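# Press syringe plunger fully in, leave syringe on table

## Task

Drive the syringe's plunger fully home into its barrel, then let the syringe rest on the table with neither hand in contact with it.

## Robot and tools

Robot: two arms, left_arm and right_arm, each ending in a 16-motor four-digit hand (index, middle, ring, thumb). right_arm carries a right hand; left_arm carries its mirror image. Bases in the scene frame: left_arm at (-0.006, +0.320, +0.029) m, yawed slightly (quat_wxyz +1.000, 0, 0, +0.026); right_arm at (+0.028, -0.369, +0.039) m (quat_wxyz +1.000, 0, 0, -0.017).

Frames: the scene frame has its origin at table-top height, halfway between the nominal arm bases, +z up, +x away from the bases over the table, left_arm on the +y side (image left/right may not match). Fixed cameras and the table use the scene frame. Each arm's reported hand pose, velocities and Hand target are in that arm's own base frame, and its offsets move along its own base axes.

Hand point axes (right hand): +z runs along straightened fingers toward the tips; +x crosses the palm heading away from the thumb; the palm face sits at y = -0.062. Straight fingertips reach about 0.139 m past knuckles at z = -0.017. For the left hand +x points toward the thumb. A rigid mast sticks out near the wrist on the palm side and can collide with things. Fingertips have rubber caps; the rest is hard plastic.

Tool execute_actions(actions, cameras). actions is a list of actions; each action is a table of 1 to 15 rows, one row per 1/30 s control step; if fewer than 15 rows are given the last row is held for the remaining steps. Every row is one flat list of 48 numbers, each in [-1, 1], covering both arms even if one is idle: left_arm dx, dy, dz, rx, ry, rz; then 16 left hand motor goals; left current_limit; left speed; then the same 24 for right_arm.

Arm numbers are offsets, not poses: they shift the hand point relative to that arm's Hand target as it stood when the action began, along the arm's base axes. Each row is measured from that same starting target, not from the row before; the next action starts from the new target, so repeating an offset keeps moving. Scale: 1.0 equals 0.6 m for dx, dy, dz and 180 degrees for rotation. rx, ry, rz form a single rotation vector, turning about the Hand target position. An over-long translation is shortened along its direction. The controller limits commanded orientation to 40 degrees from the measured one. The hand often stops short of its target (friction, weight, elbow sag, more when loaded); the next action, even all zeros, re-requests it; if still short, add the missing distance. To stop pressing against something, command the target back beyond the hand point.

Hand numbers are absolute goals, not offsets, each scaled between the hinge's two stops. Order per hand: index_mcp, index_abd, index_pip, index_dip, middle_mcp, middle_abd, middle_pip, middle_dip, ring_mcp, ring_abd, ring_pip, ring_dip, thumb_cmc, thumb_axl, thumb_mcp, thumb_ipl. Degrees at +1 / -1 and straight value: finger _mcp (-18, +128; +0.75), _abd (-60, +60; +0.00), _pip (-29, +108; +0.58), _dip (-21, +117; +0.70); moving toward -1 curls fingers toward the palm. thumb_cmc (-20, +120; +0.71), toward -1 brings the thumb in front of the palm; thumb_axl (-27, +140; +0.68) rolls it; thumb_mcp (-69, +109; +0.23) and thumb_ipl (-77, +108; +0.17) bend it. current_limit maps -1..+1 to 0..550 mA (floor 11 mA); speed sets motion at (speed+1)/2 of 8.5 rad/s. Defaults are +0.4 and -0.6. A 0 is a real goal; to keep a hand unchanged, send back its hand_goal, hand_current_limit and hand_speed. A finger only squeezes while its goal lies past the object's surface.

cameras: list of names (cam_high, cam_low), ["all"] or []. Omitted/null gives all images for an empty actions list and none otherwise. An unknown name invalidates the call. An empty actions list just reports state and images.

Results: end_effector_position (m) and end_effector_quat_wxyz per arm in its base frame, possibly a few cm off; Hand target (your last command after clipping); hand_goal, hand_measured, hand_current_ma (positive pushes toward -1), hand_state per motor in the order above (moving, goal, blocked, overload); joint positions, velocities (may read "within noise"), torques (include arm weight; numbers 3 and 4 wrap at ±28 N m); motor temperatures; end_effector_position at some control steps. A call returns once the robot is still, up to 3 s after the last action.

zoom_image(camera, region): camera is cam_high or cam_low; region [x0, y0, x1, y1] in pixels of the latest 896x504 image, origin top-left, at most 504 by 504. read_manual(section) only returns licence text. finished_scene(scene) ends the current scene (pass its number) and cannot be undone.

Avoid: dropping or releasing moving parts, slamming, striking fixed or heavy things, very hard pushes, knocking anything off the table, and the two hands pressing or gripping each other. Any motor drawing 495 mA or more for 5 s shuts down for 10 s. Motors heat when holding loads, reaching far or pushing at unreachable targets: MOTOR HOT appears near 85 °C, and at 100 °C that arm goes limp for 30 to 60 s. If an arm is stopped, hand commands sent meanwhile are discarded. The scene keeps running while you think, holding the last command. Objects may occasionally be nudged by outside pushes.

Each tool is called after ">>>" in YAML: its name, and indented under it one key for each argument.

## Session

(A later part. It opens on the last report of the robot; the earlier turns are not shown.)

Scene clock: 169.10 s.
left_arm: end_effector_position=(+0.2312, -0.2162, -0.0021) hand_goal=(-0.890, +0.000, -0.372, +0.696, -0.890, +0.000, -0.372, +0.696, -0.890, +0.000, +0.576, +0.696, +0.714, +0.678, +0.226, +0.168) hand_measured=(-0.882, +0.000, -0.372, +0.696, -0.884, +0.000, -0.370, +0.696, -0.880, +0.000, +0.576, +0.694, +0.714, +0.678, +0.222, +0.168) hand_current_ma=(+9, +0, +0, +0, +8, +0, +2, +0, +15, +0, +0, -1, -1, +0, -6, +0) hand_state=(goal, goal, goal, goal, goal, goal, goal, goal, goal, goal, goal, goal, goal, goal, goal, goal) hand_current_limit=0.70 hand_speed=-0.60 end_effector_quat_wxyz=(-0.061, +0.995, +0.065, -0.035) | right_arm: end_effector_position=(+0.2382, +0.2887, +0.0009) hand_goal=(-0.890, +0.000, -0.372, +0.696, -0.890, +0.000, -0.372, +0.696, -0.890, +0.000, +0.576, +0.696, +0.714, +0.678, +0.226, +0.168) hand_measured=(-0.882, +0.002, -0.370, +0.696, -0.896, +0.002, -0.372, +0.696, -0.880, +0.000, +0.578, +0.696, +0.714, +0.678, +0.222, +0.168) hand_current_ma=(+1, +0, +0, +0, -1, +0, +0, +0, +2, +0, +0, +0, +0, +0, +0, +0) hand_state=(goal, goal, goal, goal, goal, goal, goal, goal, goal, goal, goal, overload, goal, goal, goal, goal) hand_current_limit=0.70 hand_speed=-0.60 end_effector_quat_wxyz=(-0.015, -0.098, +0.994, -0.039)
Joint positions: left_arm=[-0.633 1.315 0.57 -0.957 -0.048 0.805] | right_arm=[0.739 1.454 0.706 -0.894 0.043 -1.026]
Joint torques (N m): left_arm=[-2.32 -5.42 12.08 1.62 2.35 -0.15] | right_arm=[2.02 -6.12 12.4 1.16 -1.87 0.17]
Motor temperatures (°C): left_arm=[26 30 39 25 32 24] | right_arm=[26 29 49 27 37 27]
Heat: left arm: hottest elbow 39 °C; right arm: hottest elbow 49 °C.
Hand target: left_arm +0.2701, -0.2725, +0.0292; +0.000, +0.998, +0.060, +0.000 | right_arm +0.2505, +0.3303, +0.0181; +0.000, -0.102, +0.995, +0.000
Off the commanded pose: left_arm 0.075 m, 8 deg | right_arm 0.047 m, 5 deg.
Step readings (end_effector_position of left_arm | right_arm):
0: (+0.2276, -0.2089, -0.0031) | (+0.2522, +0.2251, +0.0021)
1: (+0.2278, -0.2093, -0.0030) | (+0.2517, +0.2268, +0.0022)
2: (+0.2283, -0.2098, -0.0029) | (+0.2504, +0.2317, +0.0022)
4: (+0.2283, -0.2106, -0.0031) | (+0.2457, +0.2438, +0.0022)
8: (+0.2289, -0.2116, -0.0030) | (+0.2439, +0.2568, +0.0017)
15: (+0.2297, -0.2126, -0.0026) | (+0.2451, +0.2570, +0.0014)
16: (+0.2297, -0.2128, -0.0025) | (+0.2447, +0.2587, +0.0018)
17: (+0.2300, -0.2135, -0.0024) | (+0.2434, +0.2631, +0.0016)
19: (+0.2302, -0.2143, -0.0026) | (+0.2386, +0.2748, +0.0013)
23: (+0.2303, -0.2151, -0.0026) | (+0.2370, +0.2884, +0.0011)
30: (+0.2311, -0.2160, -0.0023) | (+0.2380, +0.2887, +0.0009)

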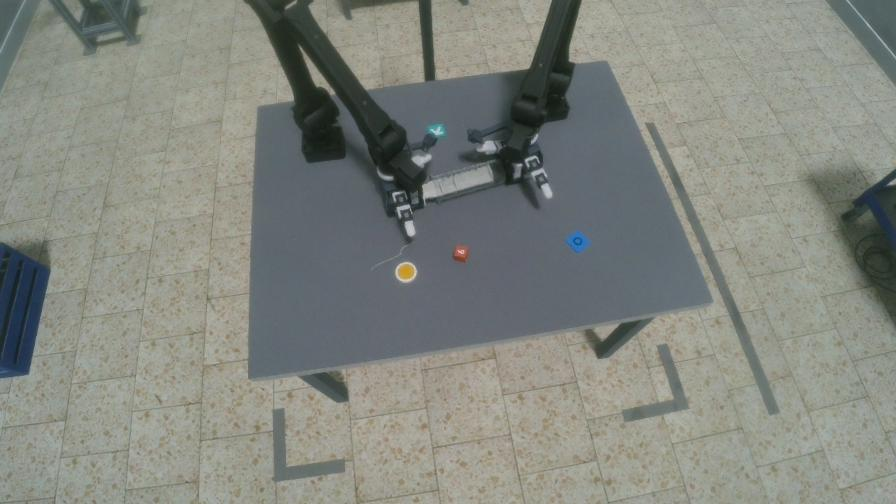

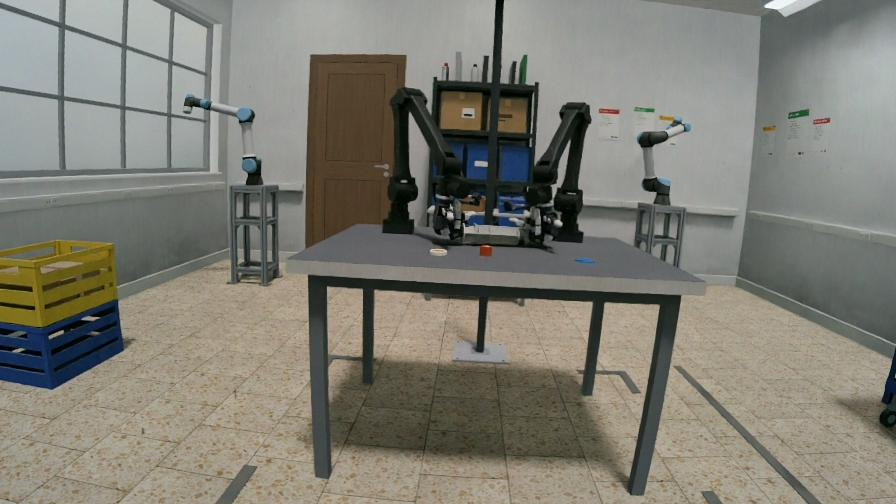

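>>> execute_actions:
  actions:
    - [[0.001,-0.003,0.0,0,0,0,-0.89,0,-0.372,0.696,-0.89,0,-0.372,0.696,-0.89,0,0.576,0.696,0.714,0.678,0.226,0.168,0.7,-0.6,-0.01,0.05,0.00,0,0,0,-0.89,0,-0.372,0.696,-0.89,0,-0.372,0.696,-0.89,0,0.576,0.696,0.714,0.678,0.226,0.168,0.7,-0.6]]
    - [[0.001,-0.003,0.0,0,0,0,-0.89,0,-0.372,0.696,-0.89,0,-0.372,0.696,-0.89,0,0.576,0.696,0.714,0.678,0.226,0.168,0.7,-0.6,-0.006,0.03,0.0,0,0,0,-0.89,0,-0.372,0.696,-0.89,0,-0.372,0.696,-0.89,0,0.576,0.696,0.714,0.678,0.226,0.168,0.7,-0.6]]
  cameras: ["all"]

>>> zoom_image:
  camera: "cam_high"
  region: [400, 130, 520, 220]

Scene clock: 178.53 s.
left_arm: end_effector_position=(+0.2275, -0.2132, -0.0055) hand_goal=(-0.890, +0.000, -0.372, +0.696, -0.890, +0.000, -0.372, +0.696, -0.890, +0.000, +0.576, +0.696, +0.714, +0.678, +0.226, +0.168) hand_measured=(-0.882, +0.000, -0.372, +0.696, -0.856, +0.000, -0.370, +0.696, -0.880, +0.000, +0.576, +0.694, +0.712, +0.678, +0.222, +0.168) hand_current_ma=(+9, +0, +0, +0, +75, +0, +2, +0, +15, +0, +0, -1, -1, +0, -6, +0) hand_state=(goal, goal, goal, goal, blocked, goal, goal, goal, goal, goal, goal, goal, goal, goal, goal, goal) hand_current_limit=0.70 hand_speed=-0.60 end_effector_quat_wxyz=(-0.069, +0.994, +0.067, -0.044) | right_arm: end_effector_position=(+0.2242, +0.3076, -0.0082) hand_goal=(-0.890, +0.000, -0.372, +0.696, -0.890, +0.000, -0.372, +0.696, -0.890, +0.000, +0.576, +0.696, +0.714, +0.678, +0.226, +0.168) hand_measured=(-0.882, +0.002, -0.370, +0.696, -0.910, +0.002, -0.372, +0.696, -0.880, +0.000, +0.578, +0.696, +0.714, +0.678, +0.222, +0.168) hand_current_ma=(+1, +0, +0, +0, -7, +0, +0, +0, +2, +0, +0, +0, +0, +0, +0, +0) hand_state=(goal, goal, goal, goal, goal, goal, goal, goal, goal, goal, goal, overload, goal, goal, goal, goal) hand_current_limit=0.70 hand_speed=-0.60 end_effector_quat_wxyz=(-0.033, -0.088, +0.994, -0.060)
Joint positions: left_arm=[-0.634 1.324 0.57 -0.973 -0.049 0.798] | right_arm=[0.82 1.507 0.743 -0.935 0.045 -0.925]
Joint torques (N m): left_arm=[-2.49 -6.18 12.36 2.02 2.42 -0.11] | right_arm=[4.37 -6.77 15.15 1.87 -2.04 0.22]
Heat: left arm: hottest elbow 41 °C; right arm: hottest elbow 49 °C.
Hand target: left_arm +0.2712, -0.2760, +0.0291; +0.000, +0.998, +0.060, -0.001 | right_arm +0.2409, +0.3782, +0.0181; +0.000, -0.102, +0.995, +0.000
Off the commanded pose: left_arm 0.084 m, 9 deg | right_arm 0.077 m, 8 deg.
Step readings (end_effector_position of left_arm | right_arm):
0: (+0.2312, -0.2162, -0.0021) | (+0.2382, +0.2887, +0.0009)
1: (+0.2312, -0.2162, -0.0023) | (+0.2380, +0.2901, +0.0009)
2: (+0.2312, -0.2164, -0.0022) | (+0.2369, +0.2928, +0.0007)
4: (+0.2309, -0.2165, -0.0026) | (+0.2338, +0.3031, +0.0002)
8: (+0.2294, -0.2149, -0.0036) | (+0.2311, +0.3060, -0.0028)
15: (+0.2294, -0.2149, -0.0036) | (+0.2316, +0.3059, -0.0031)
16: (+0.2293, -0.2149, -0.0037) | (+0.2313, +0.3065, -0.0030)
17: (+0.2295, -0.2148, -0.0037) | (+0.2302, +0.3069, -0.0034)
19: (+0.2286, -0.2139, -0.0044) | (+0.2274, +0.3079, -0.0057)
23: (+0.2275, -0.2132, -0.0055) | (+0.2242, +0.3079, -0.0081)
30: (+0.2275, -0.2132, -0.0055) | (+0.2242, +0.3076, -0.0082)

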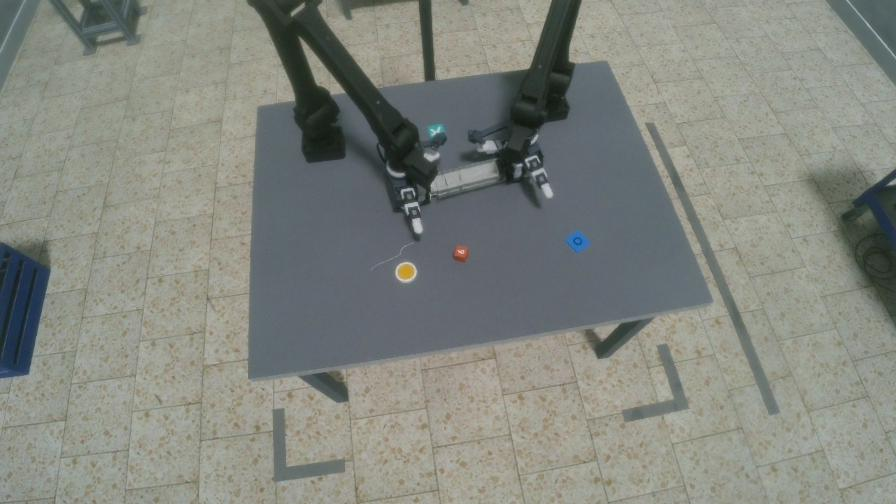

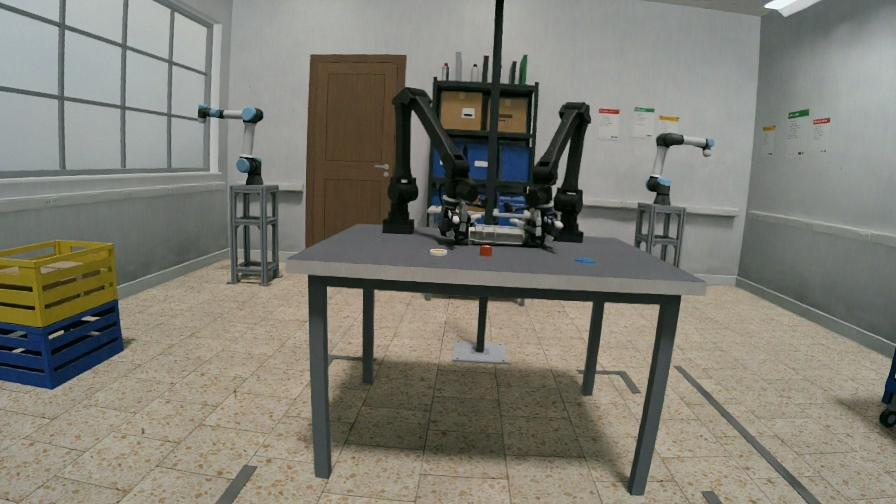

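Scaled by 4.200 from the camera's 896x504 image, which has a finer 1280x720 frame.

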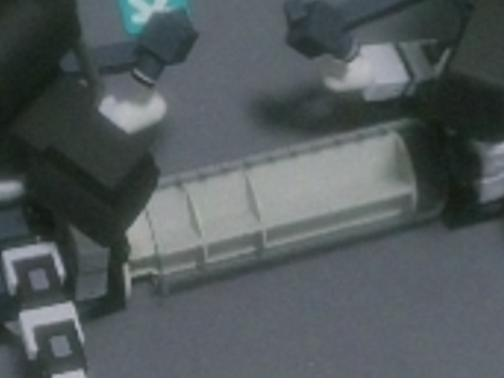

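>>> execute_actions:
  actions:
    - [[-0.02,0.05,-0.014,0,0,0,-0.89,0,-0.372,0.696,-0.89,0,-0.372,0.696,-0.89,0,0.576,0.696,0.714,0.678,0.226,0.168,0.4,-0.6,0.002,-0.05,-0.013,0,0,0,-0.89,0,-0.372,0.696,-0.89,0,-0.372,0.696,-0.89,0,0.576,0.696,0.714,0.678,0.226,0.168,0.4,-0.6]]
    - [[-0.02,0.05,-0.014,0,0,0,-0.89,0,-0.372,0.696,-0.89,0,-0.372,0.696,-0.89,0,0.576,0.696,0.714,0.678,0.226,0.168,0.4,-0.6,0.003,-0.06,-0.013,0,0,0,-0.89,0,-0.372,0.696,-0.89,0,-0.372,0.696,-0.89,0,0.576,0.696,0.714,0.678,0.226,0.168,0.4,-0.6]]
    - [[-0.02,0.085,0,0,0,0,-0.89,0,-0.372,0.696,-0.89,0,-0.372,0.696,-0.89,0,0.576,0.696,0.714,0.678,0.226,0.168,0.4,-0.6,0.01,-0.1,0,0,0,0,-0.89,0,-0.372,0.696,-0.89,0,-0.372,0.696,-0.89,0,0.576,0.696,0.714,0.678,0.226,0.168,0.4,-0.6]]
    - [[-0.006,0.07,0,0,0,0,-0.89,0,-0.372,0.696,-0.89,0,-0.372,0.696,-0.89,0,0.576,0.696,0.714,0.678,0.226,0.168,0.4,-0.6,0.008,-0.04,0,0,0,0,-0.89,0,-0.372,0.696,-0.89,0,-0.372,0.696,-0.89,0,0.576,0.696,0.714,0.678,0.226,0.168,0.4,-0.6]]
  cameras: ["all"]

>>> zoom_image:
  camera: "cam_high"
  region: [400, 130, 540, 220]

>>> zoom_image:
  camera: "cam_low"
  region: [400, 170, 600, 270]

Scene clock: 211.07 s.
left_arm: end_effector_position=(+0.2371, -0.1223, +0.0125) hand_goal=(-0.890, +0.000, -0.372, +0.696, -0.890, +0.000, -0.372, +0.696, -0.890, +0.000, +0.576, +0.696, +0.714, +0.678, +0.226, +0.168) hand_measured=(-0.880, +0.000, -0.370, +0.696, -0.874, +0.000, -0.370, +0.696, -0.878, +0.000, +0.578, +0.694, +0.714, +0.678, +0.222, +0.168) hand_current_ma=(+13, +0, +1, +0, +25, +0, +1, +0, +19, +0, +1, -1, +0, +0, -6, +0) hand_state=(goal, goal, goal, goal, goal, goal, goal, goal, goal, goal, goal, goal, goal, goal, goal, goal) hand_current_limit=0.40 hand_speed=-0.60 end_effector_quat_wxyz=(-0.005, +0.998, +0.068, +0.003) | right_arm: end_effector_position=(+0.2551, +0.2275, +0.0014) hand_goal=(-0.890, +0.000, -0.372, +0.696, -0.890, +0.000, -0.372, +0.696, -0.890, +0.000, +0.576, +0.696, +0.714, +0.678, +0.226, +0.168) hand_measured=(-0.880, +0.002, -0.370, +0.696, -0.882, +0.002, -0.372, +0.696, -0.878, +0.000, +0.578, +0.696, +0.714, +0.678, +0.222, +0.168) hand_current_ma=(+2, +0, +0, +0, +1, +0, +0, +0, +3, +0, +0, +0, +0, +0, +0, +0) hand_state=(goal, goal, goal, goal, goal, goal, goal, goal, goal, goal, goal, overload, goal, goal, goal, goal) hand_current_limit=0.40 hand_speed=-0.60 end_effector_quat_wxyz=(-0.003, -0.095, +0.995, -0.005)
Joint positions: left_arm=[-0.207 1.09 0.42 -0.898 -0.011 1.229] | right_arm=[0.517 1.37 0.603 -0.813 0.007 -1.244]
Joint torques (N m): left_arm=[0.73 -4.31 5.08 -0.05 0.65 0.13] | right_arm=[-1.61 -6.12 6.53 0.66 -0.49 -0.18]
Motor temperatures (°C): left_arm=[26 30 44 25 34 24] | right_arm=[26 29 52 28 39 27]
Heat: left arm: hottest elbow 44 °C; right arm: hottest elbow 52 °C.
Hand target: left_arm +0.2317, -0.1230, +0.0123; +0.000, +0.998, +0.060, -0.001 | right_arm +0.2547, +0.2283, +0.0024; +0.000, -0.102, +0.995, +0.000
Off the commanded pose: left_arm 0.005 m, 1 deg | right_arm 0.001 m, 1 deg.
Step readings (end_effector_position of left_arm | right_arm):
0: (+0.2275, -0.2132, -0.0055) | (+0.2242, +0.3076, -0.0082)
1: (+0.2279, -0.2127, -0.0051) | (+0.2244, +0.3071, -0.0083)
2: (+0.2290, -0.2121, -0.0047) | (+0.2252, +0.3074, -0.0080)
4: (+0.2330, -0.2112, -0.0034) | (+0.2274, +0.3082, -0.0076)
8: (+0.2348, -0.2107, -0.0029) | (+0.2285, +0.3089, -0.0074)
15: (+0.2346, -0.2108, -0.0029) | (+0.2285, +0.3089, -0.0074)
16: (+0.2331, -0.2084, -0.0043) | (+0.2291, +0.3067, -0.0082)
17: (+0.2340, -0.2089, -0.0034) | (+0.2311, +0.3064, -0.0073)
19: (+0.2372, -0.2086, +0.0015) | (+0.2353, +0.3059, -0.0043)
23: (+0.2451, -0.2108, +0.0096) | (+0.2423, +0.3064, +0.0004)
30: (+0.2443, -0.2111, +0.0096) | (+0.2418, +0.3067, +0.0005)
31: (+0.2444, -0.2068, +0.0085) | (+0.2449, +0.3027, -0.0001)
32: (+0.2427, -0.2022, +0.0092) | (+0.2433, +0.2973, +0.0004)
34: (+0.2401, -0.1785, +0.0083) | (+0.2454, +0.2699, -0.0010)
38: (+0.2412, -0.1619, +0.0110) | (+0.2530, +0.2453, -0.0004)
45: (+0.2379, -0.1636, +0.0114) | (+0.2499, +0.2459, -0.0002)
46: (+0.2369, -0.1614, +0.0111) | (+0.2490, +0.2452, +0.0001)
47: (+0.2377, -0.1553, +0.0114) | (+0.2489, +0.2432, +0.0007)
49: (+0.2396, -0.1352, +0.0109) | (+0.2524, +0.2343, +0.0007)
53: (+0.2413, -0.1207, +0.0125) | (+0.2567, +0.2274, +0.0014)
60: (+0.2378, -0.1220, +0.0125) | (+0.2553, +0.2275, +0.0014)

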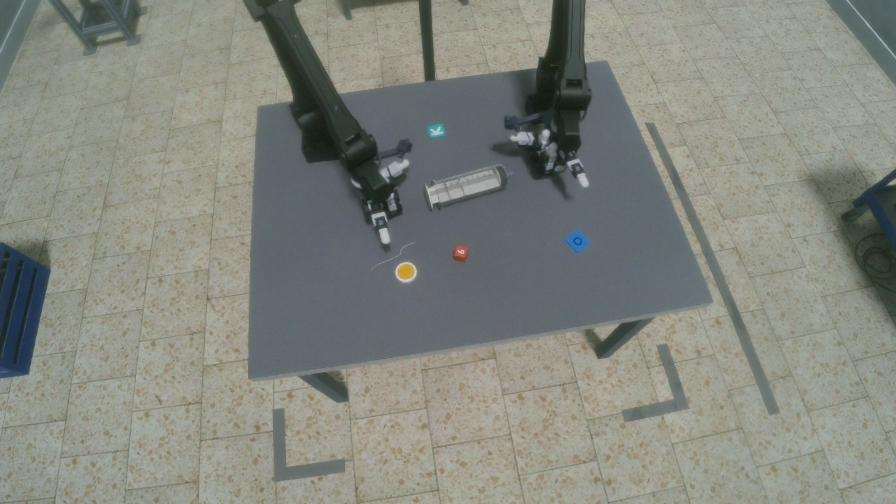

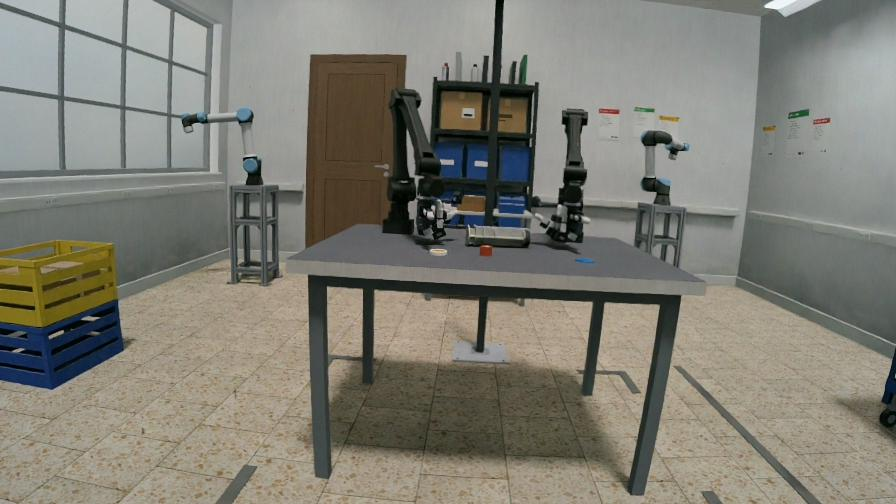

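Scaled by 3.600 from the camera's 896x504 image, which has a finer 1280x720 frame.

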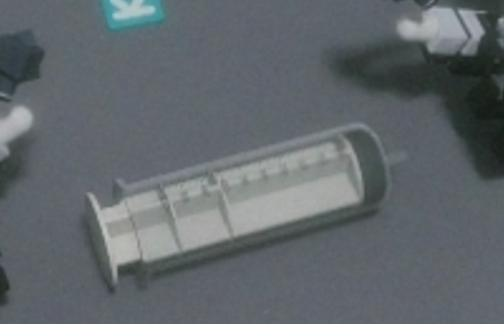

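Scaled by 2.520 from the camera's 896x504 image, which has a finer 1280x720 frame.

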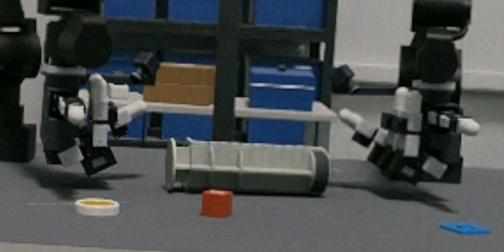

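>>> finished_scene:
  scene: 2

The scene is finished: the task was done.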